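# Load two AA batteries into a remote's battery bay

## Task

Place both AA batteries in the open battery compartment of the remote control, each with correct polarity and pressed fully home against its spring; the remote itself may be moved.

## Robot and tools

Robot: two arms, left_arm and right_arm, each with a parallel gripper and a wrist camera. The left arm's base is on the +y side of the scene (arm names do not match image sides). Base poses in the scene frame: left_arm (+0.008, +0.284, -0.011) m, quat_wxyz (+1.000, +0.014, -0.012, -0.005); right_arm (-0.001, -0.271, -0.007) m, quat_wxyz (+1.000, -0.015, -0.007, +0.001). Both are slightly tilted, so gravity is not exactly along base z.

Frames: the scene frame has its origin at table-top height, halfway between the nominal bases, a little behind the table's near edge; +z up, +x out over the table. Reported hand poses, velocities and targets are in each arm's own base frame. Motion offsets are along the axes of that arm's current Hand target. The gripper's fingers point along its +z and open and close along its y. end_effector_position is the point between the pads, just behind the fingertips. Printed positions and orientations can be off by a few centimetres, more when reaching far.

Row layout (shared by execute_actions and move): one flat list of 14 numbers for both arms, each in [-1, 1]: dx, dy, dz, rx, ry, rz, opening for left_arm, then the same seven for right_arm. The first six per arm are an offset, not a pose, counted from that arm's Hand target at the start of the action or move; 1.0 equals 0.6 m of travel or 180 degrees of turn; rx, ry, rz form a single rotation vector. Opening is absolute: +1 fully open (about 87 mm between pads), +0.5 about 69 mm, 0 about 43 mm, -0.5 about 18 mm, -1 closed. Sending 0 for an opening is a real command, so repeat the current opening to leave a gripper alone. Sending all six pose zeros re-requests the current Hand target.

execute_actions: actions is a list of actions; each action holds up to 15 rows, one per 1/30 s step, and a short action keeps its last row for the remaining steps. Every row is measured from the action's start pose, not the previous row; each new action starts from the new Hand target, so repeating an offset moves further. cameras lists camera names (cam_high, cam_low, cam_left_wrist, cam_right_wrist, or ["all"]); images come only if asked or if actions is empty.

move: target is one row or a list of up to 15 rows, all offsets from the same starting Hand targets. speed is top path speed in m/s (0.002 to 2.9, default 0.25; rotation up to twice that in rad/s), one value or one per target. blend (m) rounds corners in a list; 0 stops at each target. opening_speed (0.2 or more, per second on the -1..+1 scale) ramps the fingers. blocking=false returns after about 0.5 s while the motion continues. Paths are straight, end together, last at least 0.5 s and are cut off at 10 s; they do not avoid obstacles or the other arm. Faster moves lag and wander more and hit harder; a target set deep past a contact pushes harder. Avoid paths passing near an arm's own base, which can flip its shoulder. The result adds a move: line giving the ending (done, off_target, moving, held, fault) and any limits (paced = pose clipped, held = steps withheld). done means within 10 mm and 2 degrees; it says nothing about contact.

wait: seconds 0 to 10, arms keep their last command; returns early if a running move ends. stop: brakes a running move. zoom_image: camera plus region [x0, y0, x1, y1] in pixels of that camera's newest image (images are 672x504), at most 504 wide and high. finished_scene: scene is the current scene number; it is final, and the batteries must stay seated without the robot.

Results: per arm, end_effector_position (m) and end_effector_quat_wxyz in its base frame, Hand target (the commanded pose after clipping, the reference for the next offsets), Tool commands, grip_measured on the opening scale, Joint positions (gripper as 0 closed to 1 open), joint velocities (may be omitted when all are noise), joint torques (include arm weight; joints 1 to 3 wrap at ±28 N m), and motor temperatures. Joint ranges (rad): waist -2.618 to 3.054, shoulder 0.000 to 3.142, elbow 0.000 to 3.142 (straight at 2.901), wrist pitch -1.571 to 1.571, wrist yaw -1.571 to 1.571, wrist roll -2.094 to 2.094.

Behaviour: commanded orientation is limited each step to 40 degrees from the measured one. Friction and weight can leave the gripper short, low or tilted; small moves may not happen or go sideways. Check position and tilt after each move; a gripper resting short needs the gap sent as an offset. To release a push, command the target back behind the gripper.

Gripping: to hold a part, command an opening about 0.04 below the grip_measured value at first contact for full force, less for a lighter hold. Readings may be off by about 1 mm. Fast closing can squeeze too hard.

Hazards: do not drop objects, release moving parts, or strike the table, the bar, plate and rail behind it (up to about 3 cm tall, no warning on contact). Never let the grippers, wrist cameras or fingers press against each other; the clearance check does not stop that. Avoid straining the camera cables. Keep everything on the table. Loose objects may be nudged occasionally. Motors heat when holding, stretched or pushing; MOTOR HOT appears at 75 °C, at 90 °C that arm folds and stops working, and at 100 °C it collapses.

Each tool is called after "Request:" by a JSON object that holds its "name" and its "arguments", one argument or row to a line.

## Session

Request:
{"name": "execute_actions", "arguments": {
  "actions": []
}}

Scene clock: 0.00 s.
left_arm: end_effector_position=(+0.3860, +0.0408, +0.0621) grip_measured=+0.969 end_effector_quat_wxyz=(+0.604, -0.089, +0.786, +0.098) | right_arm: end_effector_position=(+0.3880, -0.0126, +0.0635) grip_measured=+1.000 end_effector_quat_wxyz=(+0.593, +0.050, +0.803, -0.013)
Joint positions: left_arm=[-0.018 1.587 0.352 0.971 -0.282 -0.028 0.984] | right_arm=[-0.005 1.529 0.372 0.855 0.075 0.064 1]
Joint velocities: within noise
Joint torques (N m): no reading
Motor temperatures (°C): left_arm=[22 28 27 23 20 21 23] | right_arm=[24 29 26 21 22 22 24]
Heat: left arm: 28 °C; right arm: 29 °C.
Hand target: left_arm +0.3895, +0.0418, +0.0690; +0.612, -0.092, +0.779, +0.098 | right_arm +0.3933, -0.0137, +0.0744; +0.607, +0.052, +0.793, -0.013
Tool commands: left_gripper/opening=+1.0 right_gripper/opening=+1.0

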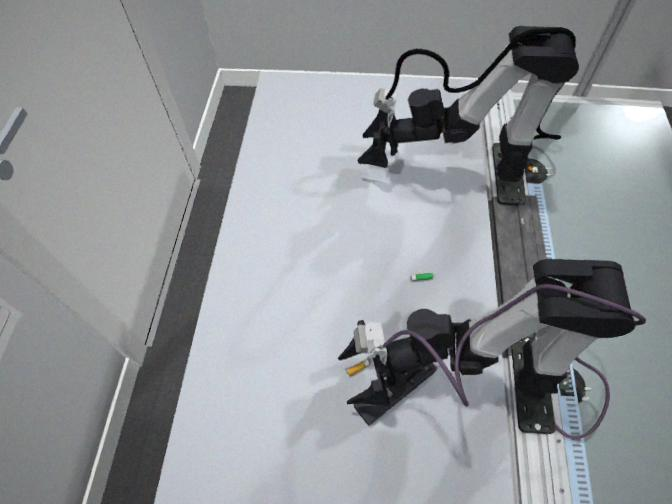

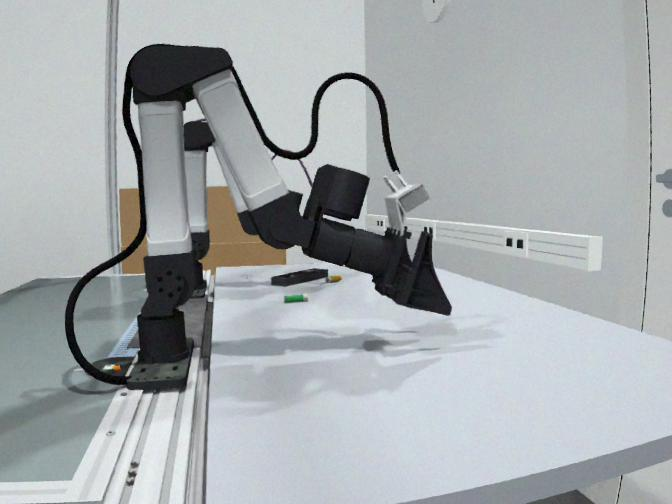

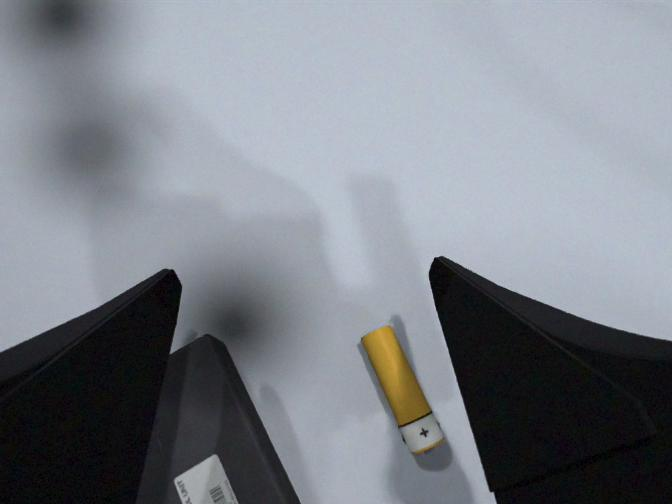

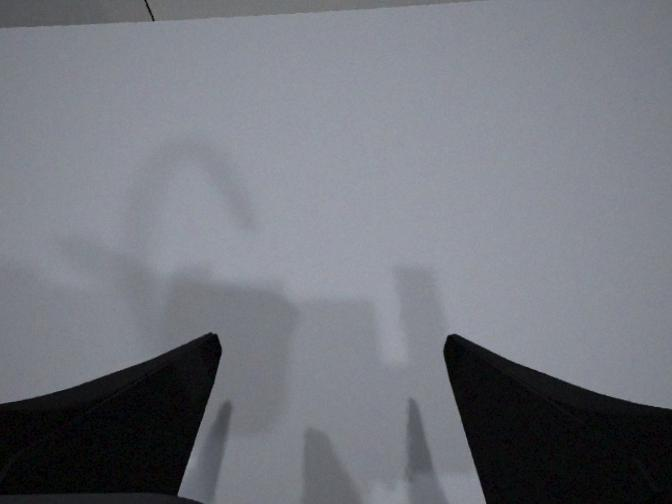

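Request:
{"name": "move", "arguments": {
  "target": [-0.204,0.054,-0.214,0.067,0.421,0.063,1,-0.198,-0.005,-0.226,-0.009,0.416,-0.035,1],
  "cameras": ["all"]
}}

Scene clock: 15.33 s.
left_arm: end_effector_position=(+0.2905, +0.0411, +0.2065) grip_measured=+0.969 end_effector_quat_wxyz=(+0.052, -0.001, +0.999, +0.016) | right_arm: end_effector_position=(+0.2955, -0.0111, +0.2125) grip_measured=+1.000 end_effector_quat_wxyz=(+0.075, +0.000, +0.997, -0.005)
Joint positions: left_arm=[0.113 1.764 1.872 -1.572 -0.02 0.112 0.984] | right_arm=[-0.03 1.741 1.873 -1.553 0.006 -0.03 1]
Joint torques (N m): left_arm=[0.39 -9.74 7.23 0.68 0.27 -0.04] | right_arm=[-0.27 -9.74 6.58 0.6 -0.16 -0.03]
Heat: left arm: 30 °C; right arm: 30 °C.
Hand target: left_arm +0.2894, +0.0417, +0.2190; +0.000, +0.000, +1.000, +0.000 | right_arm +0.2932, -0.0132, +0.2242; +0.000, +0.001, +1.000, +0.000
Off the commanded pose: left_arm 0.013 m, 6 deg | right_arm 0.012 m, 9 deg.
joint sent to its limit (left arm) — joint 4 (wrist pitch), lower limit. The joint targets are off in orientation, not in position.
joint sent to its limit (right arm) — joint 4 (wrist pitch), lower limit. The joint targets are off in orientation, not in position.
move: off_target (left_arm, right_arm)

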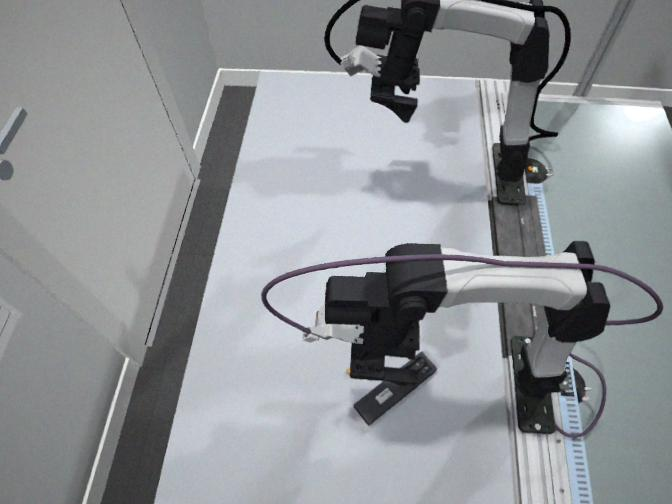

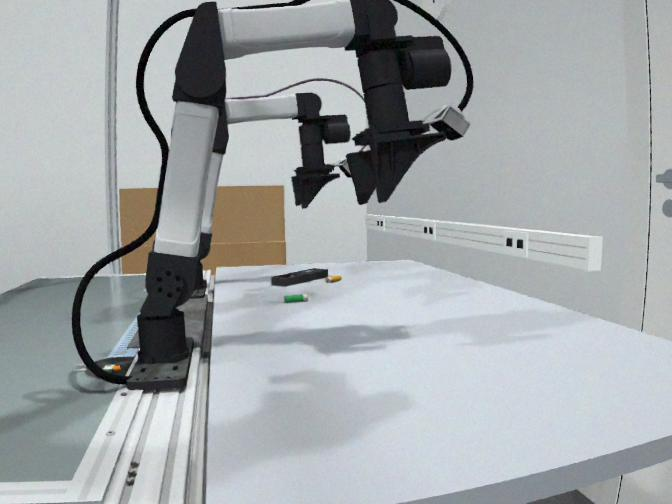

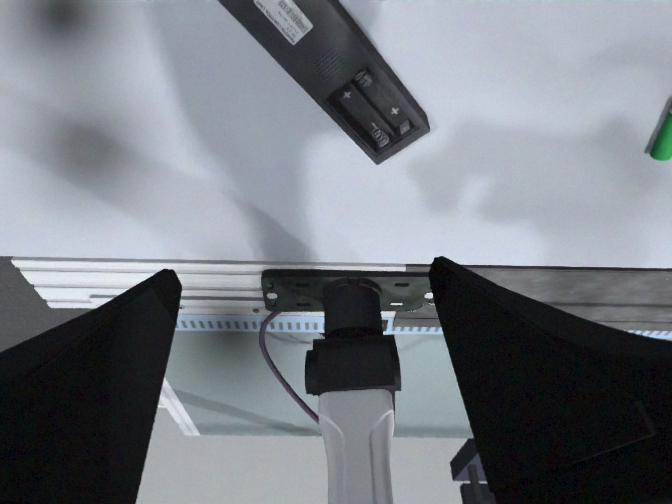

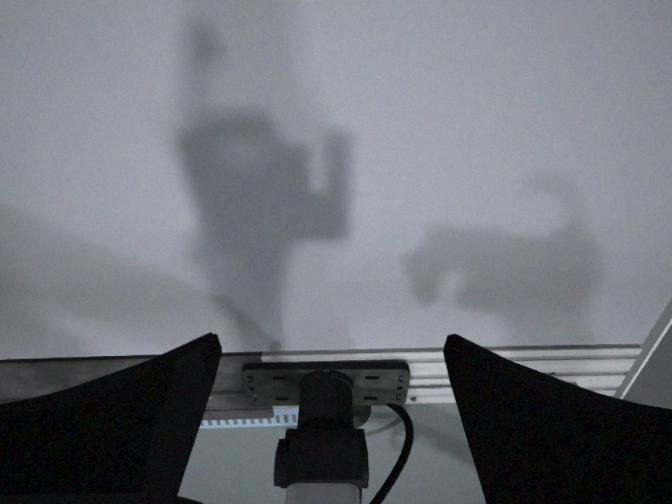

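Request:
{"name": "zoom_image", "arguments": {
  "camera": "cam_left_wrist",
  "region": [310, 50, 450, 170]
}}

Request:
{"name": "zoom_image", "arguments": {
  "camera": "cam_high",
  "region": [330, 250, 490, 440]
}}

Scaled by 3.600.

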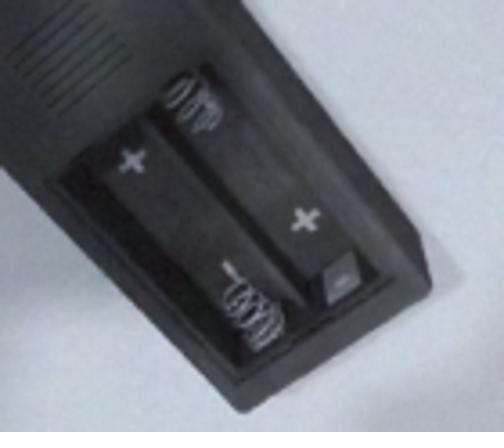

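Scaled by 2.653.

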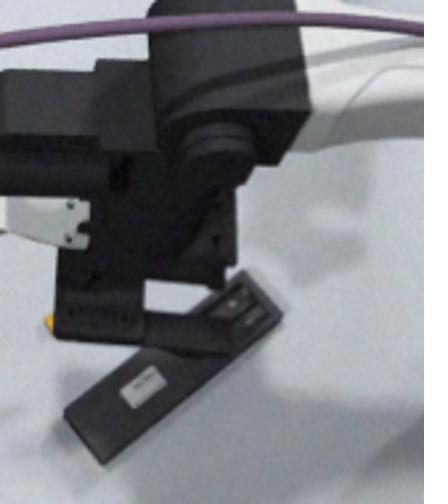

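Request:
{"name": "move", "arguments": {
  "target": [-0.118,-0.082,0.165,0,0,-0.226,1,0,0,0,0,0,0,1],
  "cameras": ["cam_left_wrist","cam_high"]
}}

Scene clock: 39.37 s.
left_arm: end_effector_position=(+0.3514, -0.0037, +0.1190) grip_measured=+0.969 end_effector_quat_wxyz=(-0.011, -0.344, +0.939, +0.011) | right_arm: end_effector_position=(+0.2954, -0.0111, +0.2125) grip_measured=+1.000 end_effector_quat_wxyz=(+0.074, +0.000, +0.997, -0.005)
Joint positions: left_arm=[0.054 2.038 1.872 -1.431 -0.014 -0.648 0.984] | right_arm=[-0.03 1.741 1.873 -1.554 0.006 -0.031 1]
Joint torques (N m): left_arm=[-0.59 -8.87 7.35 0.59 0.23 -0.22] | right_arm=[-0.27 -9.73 6.6 0.6 -0.16 -0.03]
Motor temperatures (°C): left_arm=[22 35 32 25 20 21 23] | right_arm=[24 34 28 22 22 22 24]
Heat: left arm: 35 °C; right arm: 34 °C.
Hand target: left_arm +0.3603, -0.0073, +0.1199; +0.000, -0.348, +0.937, +0.000 | right_arm +0.2931, -0.0132, +0.2242; +0.000, +0.000, +1.000, +0.000
Off the commanded pose: left_arm 0.010 m, 2 deg | right_arm 0.012 m, 9 deg.
joint sent to its limit (right arm) — joint 4 (wrist pitch), lower limit. The joint targets are off in orientation, not in position.
move: off_target (right_arm)
Images, in order (width x height): cam_high 672x504, cam_left_wrist 672x504.

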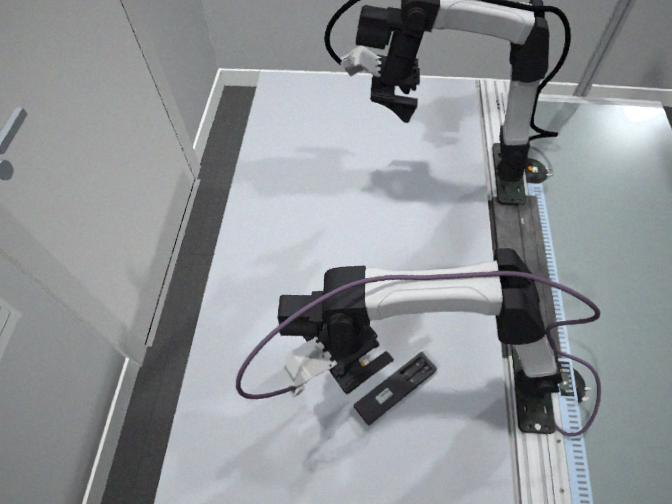

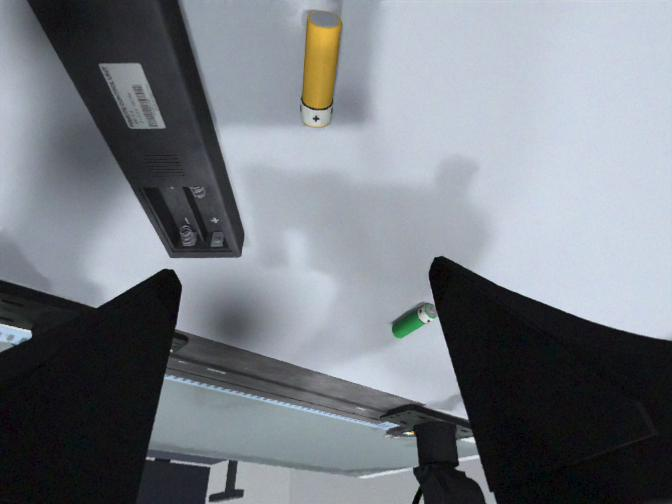

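Request:
{"name": "move", "arguments": {
  "target": [-0.01,-0.007,0.115,0,0,0,1,0,0,0,0,0,0,1],
  "cameras": ["cam_left_wrist"]
}}

Scene clock: 43.70 s.
left_arm: end_effector_position=(+0.3636, -0.0031, +0.0532) grip_measured=+0.969 end_effector_quat_wxyz=(-0.004, -0.344, +0.939, +0.008) | right_arm: end_effector_position=(+0.2954, -0.0111, +0.2125) grip_measured=+1.000 end_effector_quat_wxyz=(+0.074, +0.000, +0.997, -0.005)
Joint positions: left_arm=[0.054 2.086 1.684 -1.18 -0.013 -0.649 0.984] | right_arm=[-0.03 1.741 1.873 -1.554 0.006 -0.031 1]
Joint torques (N m): left_arm=[-0.47 -9.58 5.46 0.65 0.22 -0.23] | right_arm=[-0.27 -9.73 6.6 0.6 -0.16 -0.04]
Heat: left arm: 35 °C; right arm: 34 °C.
Hand target: left_arm +0.3675, -0.0065, +0.0509; +0.000, -0.348, +0.937, +0.000 | right_arm +0.2931, -0.0132, +0.2242; +0.000, +0.000, +1.000, +0.000
Off the commanded pose: left_arm 0.006 m, 1 deg | right_arm 0.012 m, 9 deg.
joint sent to its limit (right arm) — joint 4 (wrist pitch), lower limit. The joint targets are off in orientation, not in position.
move: off_target (right_arm)
Images, in order (width x height): cam_left_wrist 672x504.

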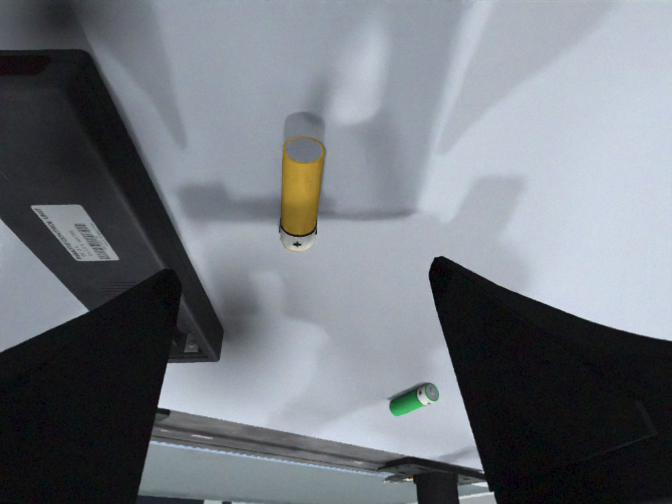

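Request:
{"name": "move", "arguments": {
  "target": [0,0.003,0.03,0,0,0,0,0,0,0,0,0,0,1],
  "cameras": ["cam_left_wrist"]
}}

Scene clock: 49.27 s.
left_arm: end_effector_position=(+0.3643, -0.0031, +0.0393) grip_measured=+0.000 end_effector_quat_wxyz=(+0.003, -0.344, +0.939, +0.006) | right_arm: end_effector_position=(+0.2954, -0.0111, +0.2125) grip_measured=+1.000 end_effector_quat_wxyz=(+0.074, +0.000, +0.997, -0.005)
Joint positions: left_arm=[0.054 2.086 1.629 -1.113 -0.013 -0.649 0.5] | right_arm=[-0.03 1.741 1.873 -1.554 0.006 -0.031 1]
Joint torques (N m): left_arm=[-0.23 -8.88 5.09 0.68 0.17 -0.14] | right_arm=[-0.27 -9.73 6.61 0.61 -0.16 -0.04]
Heat: left arm: 36 °C; right arm: 34 °C.
Hand target: left_arm +0.3663, -0.0051, +0.0329; +0.000, -0.348, +0.937, +0.000 | right_arm +0.2931, -0.0132, +0.2242; +0.000, +0.000, +1.000, +0.000
Off the commanded pose: left_arm 0.007 m, 1 deg | right_arm 0.012 m, 9 deg.
joint sent to its limit (right arm) — joint 4 (wrist pitch), lower limit. The joint targets are off in orientation, not in position.
move: off_target (right_arm)
Images, in order (width x height): cam_left_wrist 672x504.

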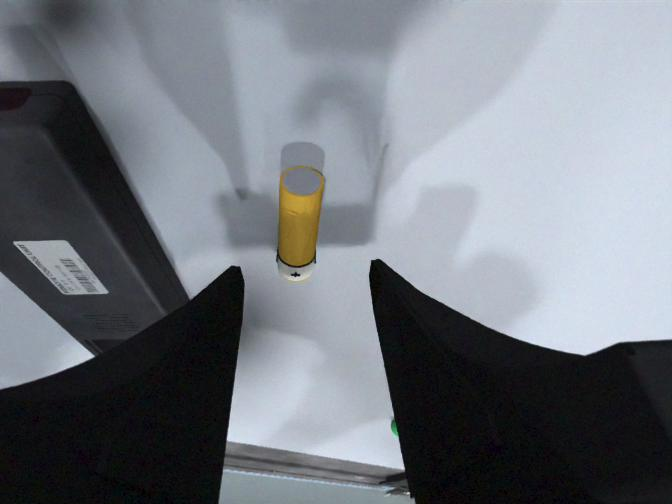

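Request:
{"name": "move", "arguments": {
  "target": [
    [0,0.0045,0.022,0,0,0,0,0,0,0,0,0,0,1],
    [0,0.0045,0.022,0,0,0,-0.75,0,0,0,0,0,0,1]
  ],
  "cameras": ["cam_left_wrist"],
  "opening_speed": 0.6
}}

Scene clock: 56.87 s.
left_arm: end_effector_position=(+0.3626, -0.0032, +0.0247) grip_measured=-0.644 end_effector_quat_wxyz=(+0.001, -0.344, +0.939, +0.007) | right_arm: end_effector_position=(+0.2954, -0.0111, +0.2125) grip_measured=+1.000 end_effector_quat_wxyz=(+0.074, +0.000, +0.997, -0.005)
Joint positions: left_arm=[0.054 2.096 1.586 -1.062 -0.013 -0.649 0.178] | right_arm=[-0.03 1.741 1.873 -1.554 0.006 -0.031 1]
Joint torques (N m): left_arm=[0.1 -8.85 5.12 0.66 0.15 -0.13] | right_arm=[-0.28 -9.73 6.6 0.61 -0.16 -0.04]
Heat: left arm: 37 °C; right arm: 35 °C.
Hand target: left_arm +0.3646, -0.0031, +0.0197; +0.000, -0.348, +0.937, +0.000 | right_arm +0.2931, -0.0132, +0.2242; +0.000, +0.000, +1.000, +0.000
Off the commanded pose: left_arm 0.005 m, 1 deg | right_arm 0.012 m, 9 deg.
joint sent to its limit (right arm) — joint 4 (wrist pitch), lower limit. The joint targets are off in orientation, not in position.
move: off_target (right_arm)
Images, in order (width x height): cam_left_wrist 672x504.

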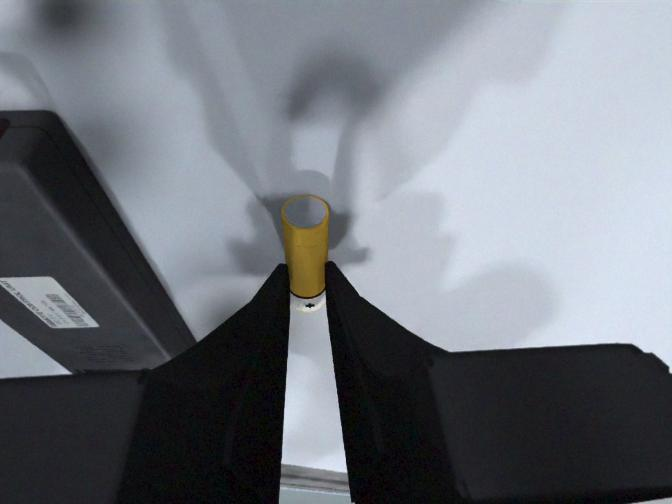

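Request:
{"name": "move", "arguments": {
  "target": [
    [0,0.0,-0.1,0,0,0,-0.8,0,0,0,0,0,0,1],
    [0.153,0.097,-0.1,0,0,0,-0.8,0,0,0,0,0,0,1]
  ],
  "speed": 0.15,
  "cameras": ["cam_left_wrist","cam_high"]
}}

Scene clock: 69.13 s.
left_arm: end_effector_position=(+0.2539, -0.0153, +0.0760) grip_measured=-0.644 end_effector_quat_wxyz=(-0.014, -0.344, +0.939, +0.011) | right_arm: end_effector_position=(+0.2954, -0.0111, +0.2125) grip_measured=+1.000 end_effector_quat_wxyz=(+0.074, +0.000, +0.997, -0.005)
Joint positions: left_arm=[0.033 1.675 1.229 -1.159 -0.013 -0.671 0.178] | right_arm=[-0.03 1.741 1.873 -1.554 0.006 -0.031 1]
Joint torques (N m): left_arm=[-0.87 -8.66 5.23 0.55 0.15 -0.18] | right_arm=[-0.27 -9.73 6.58 0.61 -0.16 -0.03]
Heat: left arm: 37 °C; right arm: 36 °C.
Hand target: left_arm +0.2571, -0.0189, +0.0797; +0.000, -0.348, +0.937, +0.000 | right_arm +0.2931, -0.0132, +0.2242; +0.000, +0.000, +1.000, +0.000
Off the commanded pose: left_arm 0.006 m, 2 deg | right_arm 0.012 m, 9 deg.
joint sent to its limit (right arm) — joint 4 (wrist pitch), lower limit. The joint targets are off in orientation, not in position.
move: off_target (right_arm)
Images, in order (width x height): cam_high 672x504, cam_left_wrist 672x504.

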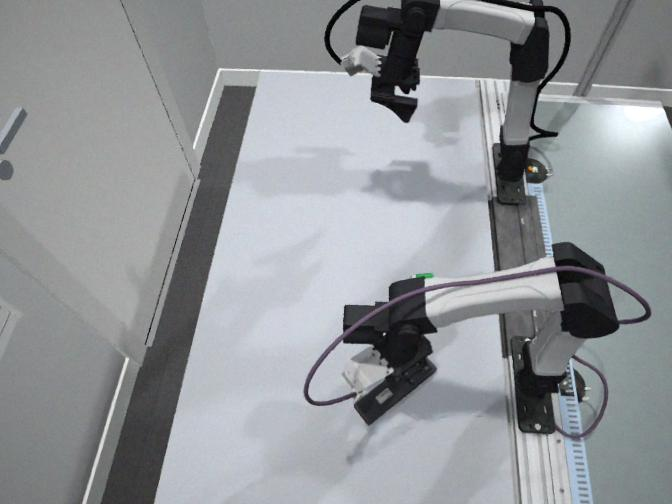

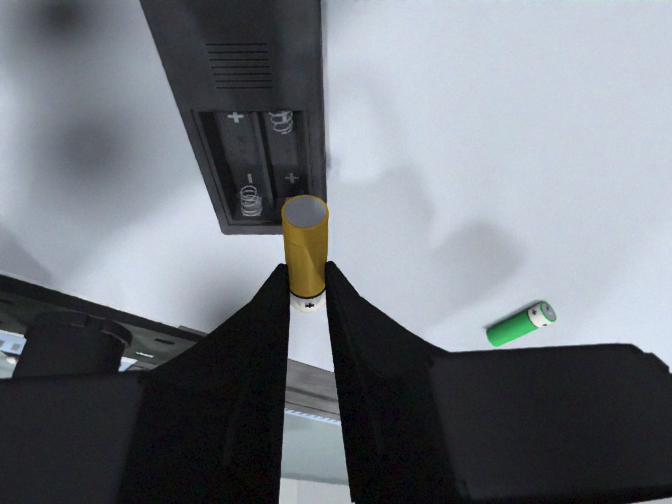

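Request:
{"name": "move", "arguments": {
  "target": [0.0,0.015,0.03,0,0.1,0,-0.8,0,0,0,0,0,0,1],
  "speed": 0.15,
  "cameras": ["cam_left_wrist","cam_high"]
}}

Request:
{"name": "zoom_image", "arguments": {
  "camera": "cam_left_wrist",
  "region": [190, 110, 420, 320]
}}

Scene clock: 88.33 s.
left_arm: end_effector_position=(+0.2455, -0.0126, +0.0587) grip_measured=-0.644 end_effector_quat_wxyz=(-0.149, -0.344, +0.926, -0.044) | right_arm: end_effector_position=(+0.2954, -0.0111, +0.2125) grip_measured=+1.000 end_effector_quat_wxyz=(+0.074, +0.000, +0.997, -0.005)
Joint positions: left_arm=[0.142 1.89 1.326 -1.283 0.148 -0.549 0.178] | right_arm=[-0.03 1.741 1.873 -1.554 0.006 -0.031 1]
Joint torques (N m): left_arm=[0.27 -7.09 7.71 -0.23 0.31 0.06] | right_arm=[-0.27 -9.72 6.58 0.6 -0.16 -0.04]
Heat: left arm: 37 °C; right arm: 36 °C.
Hand target: left_arm +0.2512, -0.0121, +0.0617; -0.147, -0.344, +0.926, -0.054 | right_arm +0.2931, -0.0132, +0.2242; +0.000, +0.000, +1.000, +0.000
Off the commanded pose: left_arm 0.006 m, 1 deg | right_arm 0.012 m, 9 deg.
joint sent to its limit (right arm) — joint 4 (wrist pitch), lower limit. The joint targets are off in orientation, not in position.
move: off_target (right_arm)
Images, in order (width x height): cam_high 672x504, cam_left_wrist 672x504.

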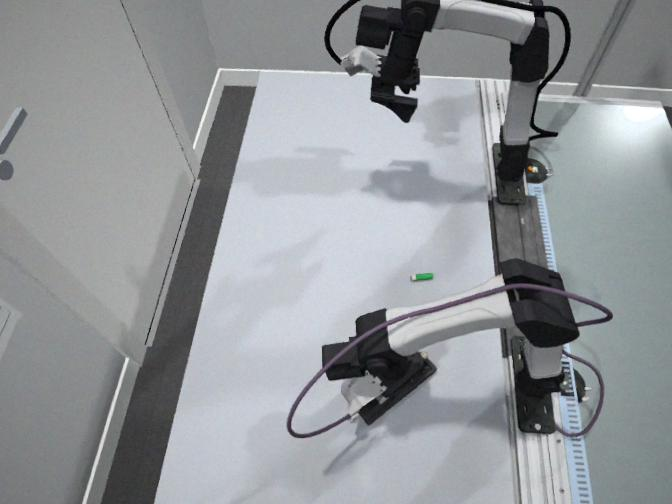

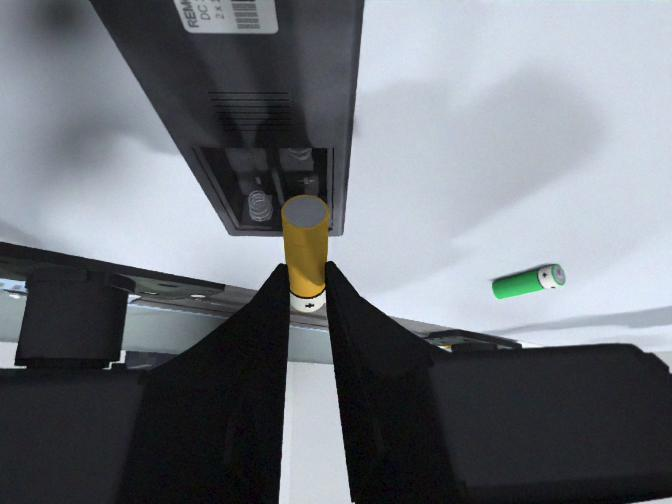

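Scaled by 2.191.

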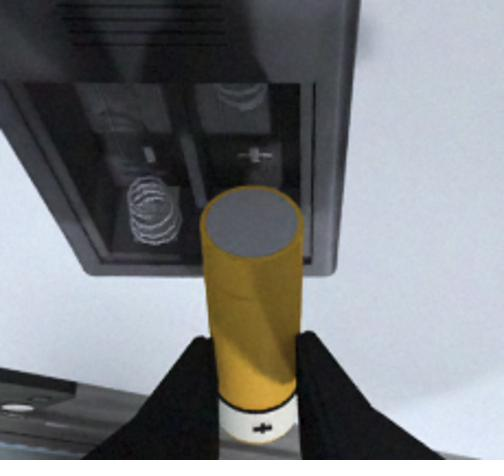

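Request:
{"name": "move", "arguments": {
  "target": [-0.0063,0.0035,0.0207,0,0,0,-0.8,0,0,0,0,0,0,1],
  "speed": 0.1,
  "cameras": ["cam_left_wrist"]
}}

Request:
{"name": "zoom_image", "arguments": {
  "camera": "cam_left_wrist",
  "region": [190, 110, 420, 320]
}}

Scene clock: 99.30 s.
left_arm: end_effector_position=(+0.2482, -0.0112, +0.0524) grip_measured=-0.644 end_effector_quat_wxyz=(-0.145, -0.344, +0.927, -0.046) | right_arm: end_effector_position=(+0.2954, -0.0111, +0.2125) grip_measured=+1.000 end_effector_quat_wxyz=(+0.074, +0.000, +0.997, -0.005)
Joint positions: left_arm=[0.146 1.9 1.318 -1.256 0.148 -0.544 0.178] | right_arm=[-0.03 1.741 1.873 -1.554 0.006 -0.031 1]
Joint torques (N m): left_arm=[0.61 -6.89 4.74 0.14 0.32 -0.01] | right_arm=[-0.25 -9.73 6.61 0.61 -0.17 -0.03]
Heat: left arm: 37 °C; right arm: 37 °C.
Hand target: left_arm +0.2496, -0.0106, +0.0487; -0.147, -0.344, +0.926, -0.054 | right_arm +0.2931, -0.0132, +0.2242; +0.000, +0.000, +1.000, +0.000
Off the commanded pose: left_arm 0.004 m, 1 deg | right_arm 0.012 m, 9 deg.
joint sent to its limit (right arm) — joint 4 (wrist pitch), lower limit. The joint targets are off in orientation, not in position.
move: off_target (right_arm)
Images, in order (width x height): cam_left_wrist 672x504.

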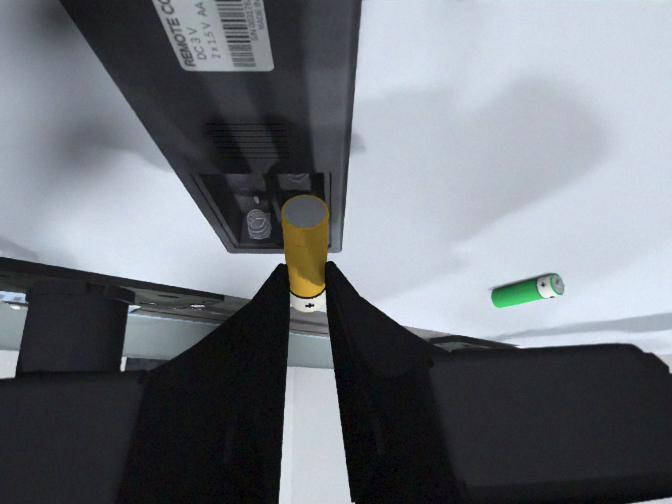

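Scaled by 2.191.

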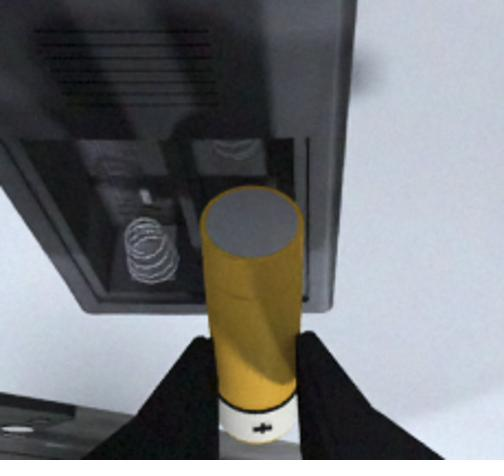

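Request:
{"name": "move", "arguments": {
  "target": [0.0138,0.002,0.022,0,0,0,-0.8,0,0,0,0,0,0,1],
  "speed": 0.1,
  "cameras": ["cam_left_wrist"]
}}

Request:
{"name": "zoom_image", "arguments": {
  "camera": "cam_left_wrist",
  "region": [190, 110, 420, 320]
}}

Scene clock: 107.17 s.
left_arm: end_effector_position=(+0.2347, -0.0154, +0.0408) grip_measured=-0.648 end_effector_quat_wxyz=(-0.163, -0.344, +0.923, -0.048) | right_arm: end_effector_position=(+0.2954, -0.0111, +0.2125) grip_measured=+1.000 end_effector_quat_wxyz=(+0.074, +0.000, +0.997, -0.005)
Joint positions: left_arm=[0.146 1.9 1.25 -1.224 0.161 -0.543 0.176] | right_arm=[-0.03 1.741 1.873 -1.554 0.006 -0.031 1]
Joint torques (N m): left_arm=[-1.03 -8.5 3.86 0.22 0.19 -0.16] | right_arm=[-0.27 -9.73 6.6 0.6 -0.16 -0.03]
Heat: left arm: 37 °C; right arm: 37 °C.
Hand target: left_arm +0.2397, -0.0175, +0.0387; -0.147, -0.344, +0.926, -0.054 | right_arm +0.2931, -0.0132, +0.2242; +0.000, +0.000, +1.000, +0.000
Off the commanded pose: left_arm 0.006 m, 2 deg | right_arm 0.012 m, 9 deg.
joint sent to its limit (right arm) — joint 4 (wrist pitch), lower limit. The joint targets are off in orientation, not in position.
move: off_target (right_arm)
Images, in order (width x height): cam_left_wrist 672x504.

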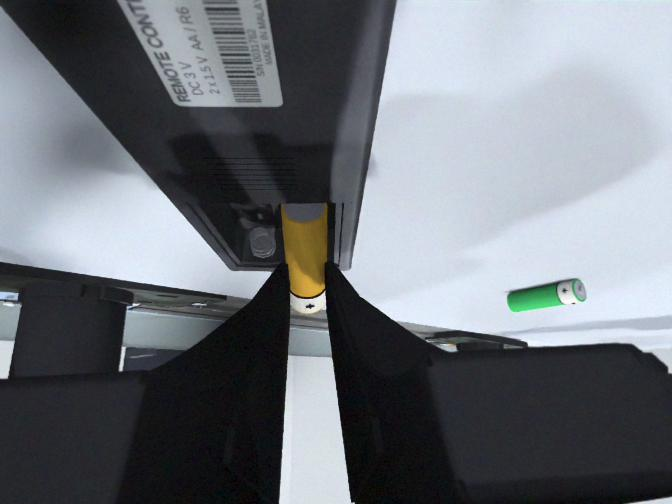

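Scaled by 2.191.

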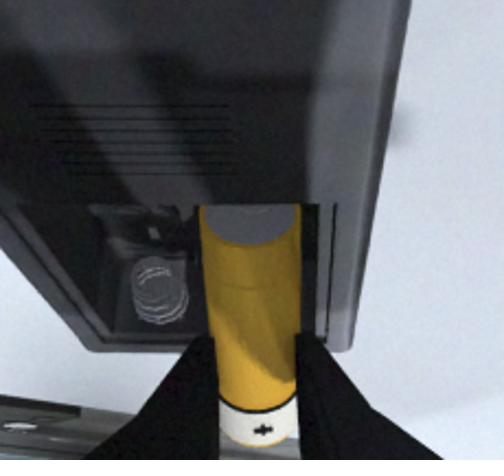

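Request:
{"name": "move", "arguments": {
  "target": [-0.0025,-0.0025,0.015,0,0,0,-0.8,0,0,0,0,0,0,1],
  "speed": 0.08,
  "cameras": ["cam_left_wrist"]
}}

Request:
{"name": "zoom_image", "arguments": {
  "camera": "cam_left_wrist",
  "region": [190, 110, 420, 320]
}}

Scene clock: 112.67 s.
left_arm: end_effector_position=(+0.2336, -0.0174, +0.0400) grip_measured=-0.648 end_effector_quat_wxyz=(-0.166, -0.344, +0.923, -0.052) | right_arm: end_effector_position=(+0.2954, -0.0111, +0.2125) grip_measured=+1.000 end_effector_quat_wxyz=(+0.074, +0.000, +0.997, -0.005)
Joint positions: left_arm=[0.144 1.9 1.244 -1.221 0.17 -0.543 0.176] | right_arm=[-0.03 1.741 1.873 -1.554 0.006 -0.031 1]
Joint torques (N m): left_arm=[-1.31 -7.71 2.65 0.56 0.16 -0.23] | right_arm=[-0.27 -9.73 6.6 0.61 -0.16 -0.03]
Heat: left arm: 37 °C; right arm: 37 °C.
Hand target: left_arm +0.2397, -0.0196, +0.0297; -0.147, -0.344, +0.926, -0.054 | right_arm +0.2931, -0.0132, +0.2242; +0.000, +0.000, +1.000, +0.000
Off the commanded pose: left_arm 0.012 m, 2 deg | right_arm 0.012 m, 9 deg.
joint sent to its limit (right arm) — joint 4 (wrist pitch), lower limit. The joint targets are off in orientation, not in position.
move: off_target (left_arm, right_arm)
Images, in order (width x height): cam_left_wrist 672x504.

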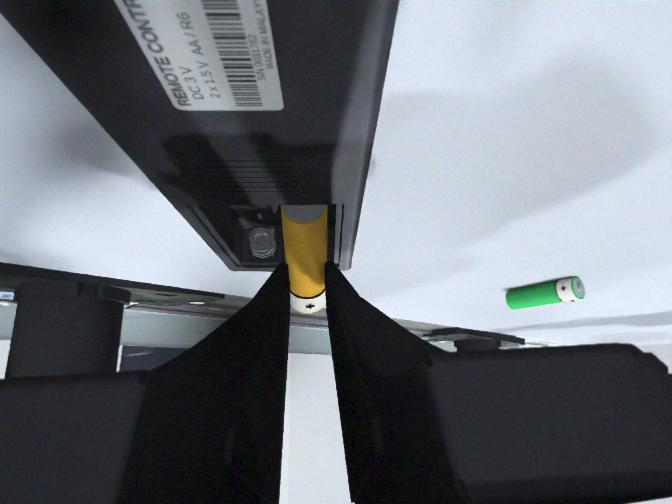

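Scaled by 2.191.

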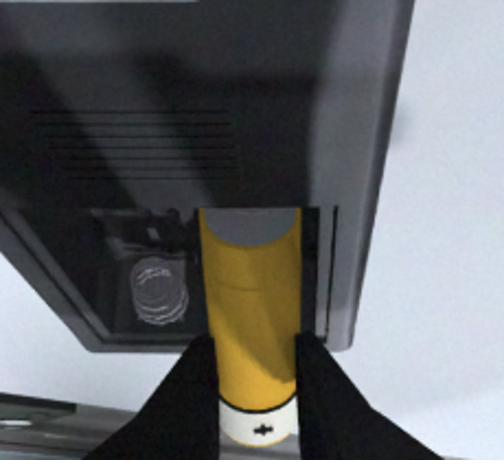

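Request:
{"name": "move", "arguments": {
  "target": [-0.014,-0.0,-0.005,0,-0.045,0,-0.85,0,0,0,0,0,0,1],
  "speed": 0.05,
  "cameras": ["cam_left_wrist"]
}}

Request:
{"name": "zoom_image", "arguments": {
  "camera": "cam_left_wrist",
  "region": [190, 110, 420, 320]
}}

Scene clock: 122.87 s.
left_arm: end_effector_position=(+0.2339, -0.0175, +0.0407) grip_measured=-0.648 end_effector_quat_wxyz=(-0.117, -0.345, +0.931, -0.039) | right_arm: end_effector_position=(+0.2954, -0.0111, +0.2125) grip_measured=+1.000 end_effector_quat_wxyz=(+0.074, +0.000, +0.997, -0.005)
Joint positions: left_arm=[0.119 1.811 1.176 -1.147 0.13 -0.576 0.176] | right_arm=[-0.03 1.741 1.873 -1.554 0.006 -0.031 1]
Joint torques (N m): left_arm=[-1.24 -7.46 3.33 0.99 -0.24 -0.22] | right_arm=[-0.27 -9.72 6.6 0.6 -0.17 -0.04]
Heat: left arm: 37 °C; right arm: 37 °C.
Hand target: left_arm +0.2465, -0.0136, +0.0299; -0.081, -0.347, +0.934, -0.030 | right_arm +0.2931, -0.0132, +0.2242; +0.000, +0.000, +1.000, +0.000
Off the commanded pose: left_arm 0.017 m, 4 deg | right_arm 0.012 m, 9 deg.
joint sent to its limit (right arm) — joint 4 (wrist pitch), lower limit. The joint targets are off in orientation, not in position.
move: off_target (left_arm, right_arm)
Images, in order (width x height): cam_left_wrist 672x504.

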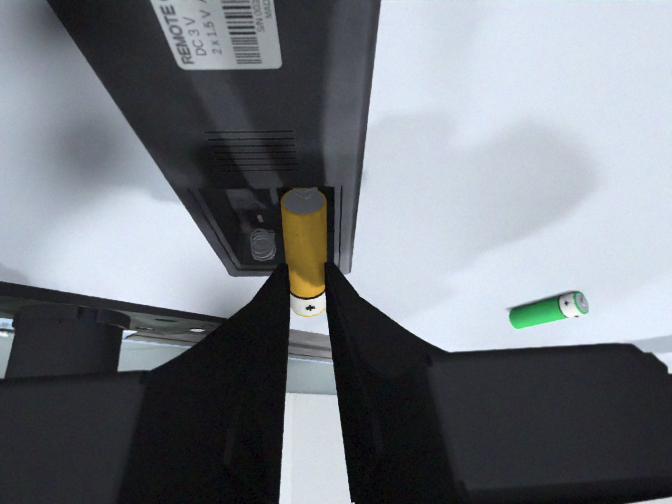

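Scaled by 2.191.

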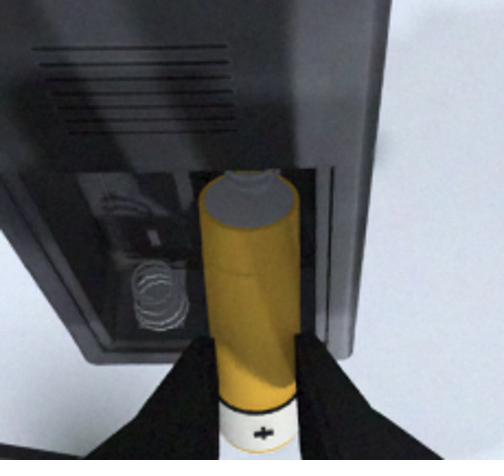

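Request:
{"name": "move", "arguments": {
  "target": [-0.0223,-0.0,-0.0175,0,0.02,0,-0.9,0,0,0,0,0,0,1],
  "speed": 0.05,
  "cameras": ["cam_left_wrist"]
}}

Request:
{"name": "zoom_image", "arguments": {
  "camera": "cam_left_wrist",
  "region": [190, 110, 420, 320]
}}

Scene clock: 131.40 s.
left_arm: end_effector_position=(+0.2478, -0.0097, +0.0395) grip_measured=-0.649 end_effector_quat_wxyz=(-0.123, -0.347, +0.929, -0.040) | right_arm: end_effector_position=(+0.2954, -0.0111, +0.2125) grip_measured=+1.000 end_effector_quat_wxyz=(+0.074, +0.000, +0.997, -0.005)
Joint positions: left_arm=[0.142 1.877 1.252 -1.172 0.13 -0.558 0.176] | right_arm=[-0.03 1.741 1.873 -1.554 0.006 -0.031 1]
Joint torques (N m): left_arm=[0.62 -6.16 7.36 0.15 0.06 -0.01] | right_arm=[-0.27 -9.73 6.6 0.6 -0.16 -0.04]
Heat: left arm: 37 °C; right arm: 37 °C.
Hand target: left_arm +0.2579, -0.0039, +0.0380; -0.110, -0.346, +0.931, -0.040 | right_arm +0.2931, -0.0132, +0.2242; +0.000, +0.000, +1.000, +0.000
Off the commanded pose: left_arm 0.012 m, 2 deg | right_arm 0.012 m, 9 deg.
joint sent to its limit (right arm) — joint 4 (wrist pitch), lower limit. The joint targets are off in orientation, not in position.
move: off_target (left_arm, right_arm)
Images, in order (width x height): cam_left_wrist 672x504.

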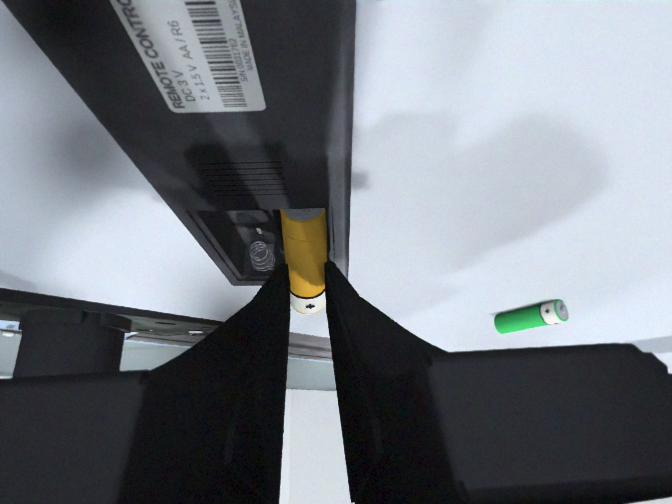

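Scaled by 2.191.

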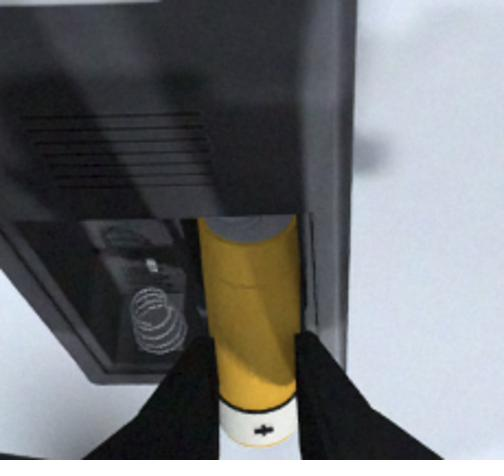

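Request:
{"name": "move", "arguments": {
  "target": [-0.006,-0.0,0.017,0,-0.065,0,-0.9,0,0,0,0,0,0,1],
  "speed": 0.05,
  "cameras": ["cam_left_wrist","cam_low"]
}}

Request:
{"name": "zoom_image", "arguments": {
  "camera": "cam_left_wrist",
  "region": [190, 110, 420, 320]
}}

Request:
{"name": "zoom_image", "arguments": {
  "camera": "cam_low",
  "region": [240, 220, 370, 310]
}}

Scene clock: 138.97 s.
left_arm: end_effector_position=(+0.2475, -0.0108, +0.0393) grip_measured=-0.649 end_effector_quat_wxyz=(-0.047, -0.347, +0.937, -0.023) | right_arm: end_effector_position=(+0.2954, -0.0111, +0.2125) grip_measured=+1.000 end_effector_quat_wxyz=(+0.074, +0.000, +0.997, -0.005)
Joint positions: left_arm=[0.1 1.737 1.13 -1.044 0.068 -0.606 0.176] | right_arm=[-0.03 1.741 1.873 -1.554 0.006 -0.031 1]
Joint torques (N m): left_arm=[-1.28 -6.43 2.99 1.19 -0.48 -0.14] | right_arm=[-0.25 -9.72 6.58 0.61 -0.16 -0.04]
Heat: left arm: 37 °C; right arm: 37 °C.
Hand target: left_arm +0.2587, -0.0032, +0.0272; -0.015, -0.348, +0.937, -0.005 | right_arm +0.2931, -0.0132, +0.2242; +0.000, +0.000, +1.000, +0.000
Off the commanded pose: left_arm 0.018 m, 4 deg | right_arm 0.012 m, 9 deg.
joint sent to its limit (right arm) — joint 4 (wrist pitch), lower limit. The joint targets are off in orientation, not in position.
move: off_target (left_arm, right_arm)
Images, in order (width x height): cam_low 672x504, cam_left_wrist 672x504.

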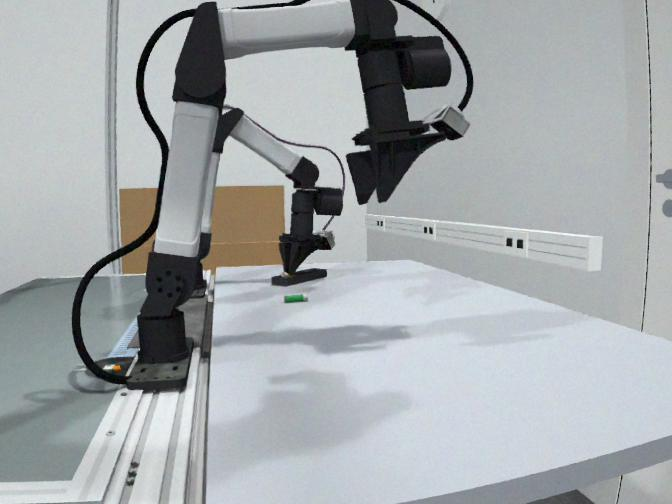

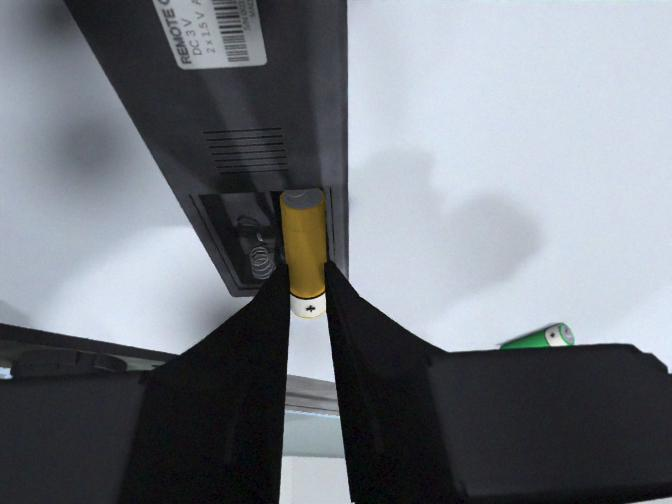

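Scaled by 2.191.

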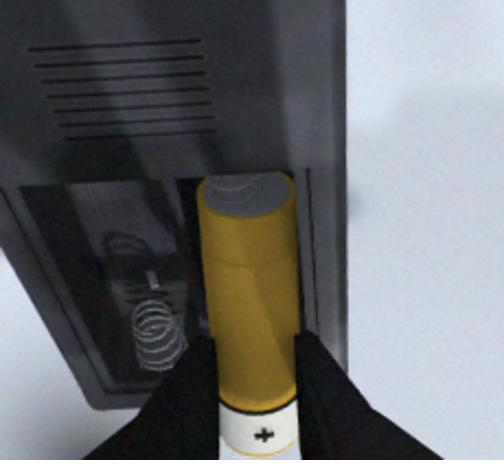

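Scaled by 3.877.

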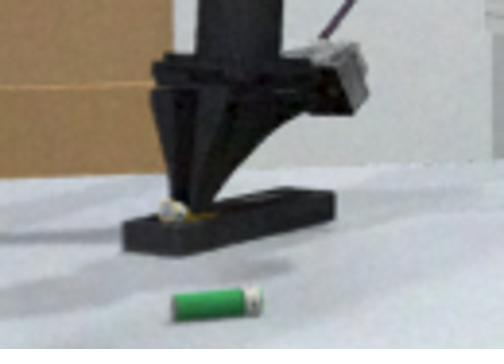

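Request:
{"name": "move", "arguments": {
  "target": [
    [0,0,-0.018,0,0,0,-0.8,0,0,0,0,0,0,1],
    [0,0,-0.018,0,0,0,-0.45,0,0,0,0,0,0,1],
    [0,0,-0.065,0,0,0,-0.45,0,0,0,0,0,0,1]
  ],
  "speed": 0.08,
  "opening_speed": 0.4,
  "cameras": ["cam_left_wrist","cam_low"]
}}

Request:
{"name": "zoom_image", "arguments": {
  "camera": "cam_left_wrist",
  "region": [190, 110, 420, 320]
}}

Request:
{"name": "zoom_image", "arguments": {
  "camera": "cam_low",
  "region": [240, 220, 370, 310]
}}

Scene clock: 149.07 s.
left_arm: end_effector_position=(+0.2515, -0.0061, +0.0558) grip_measured=-0.450 end_effector_quat_wxyz=(-0.040, -0.346, +0.937, -0.010) | right_arm: end_effector_position=(+0.2954, -0.0111, +0.2125) grip_measured=+1.000 end_effector_quat_wxyz=(+0.074, +0.000, +0.997, -0.005)
Joint positions: left_arm=[0.099 1.724 1.189 -1.108 0.04 -0.608 0.275] | right_arm=[-0.03 1.741 1.873 -1.554 0.006 -0.031 1]
Joint torques (N m): left_arm=[-0.66 -9.09 7.76 0.31 -0.23 -0.22] | right_arm=[-0.25 -9.73 6.58 0.61 -0.16 -0.04]
Heat: left arm: 37 °C; right arm: 38 °C.
Hand target: left_arm +0.2595, -0.0024, +0.0662; -0.015, -0.348, +0.937, -0.005 | right_arm +0.2931, -0.0132, +0.2242; +0.000, +0.000, +1.000, +0.000
Off the commanded pose: left_arm 0.014 m, 3 deg | right_arm 0.012 m, 9 deg.
joint sent to its limit (right arm) — joint 4 (wrist pitch), lower limit. The joint targets are off in orientation, not in position.
move: off_target (left_arm, right_arm); target 2's new opening was sent with left_arm's hand 0.014 m and 4 deg from that target
Images, in order (width x height): cam_low 672x504, cam_left_wrist 672x504.

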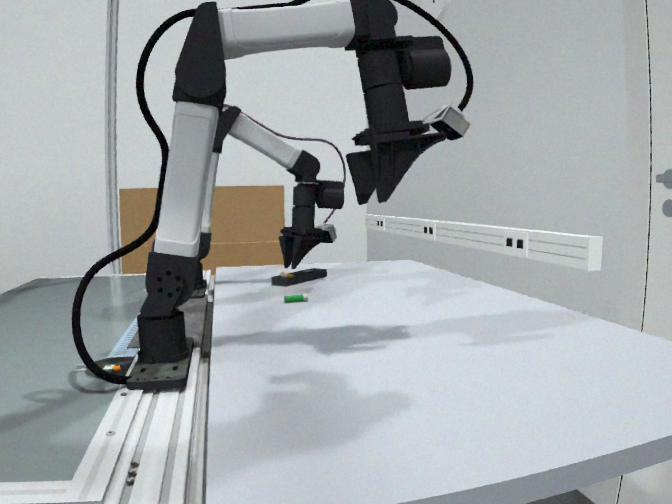

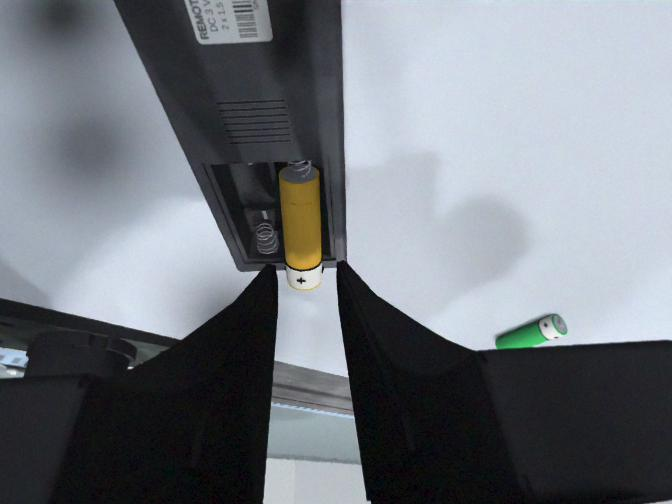

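Scaled by 2.191.

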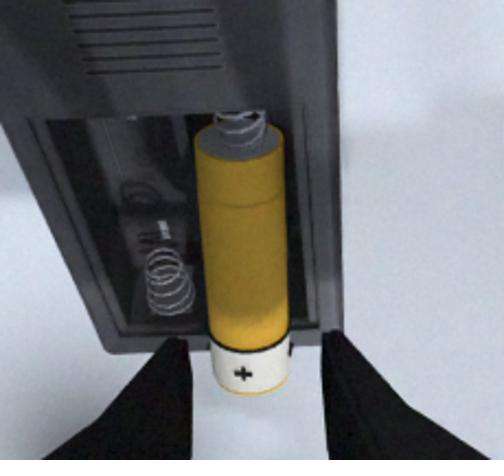

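Scaled by 3.877.

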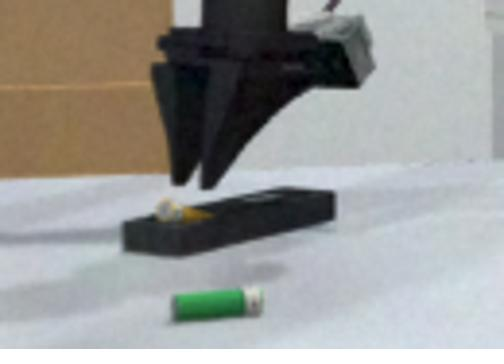

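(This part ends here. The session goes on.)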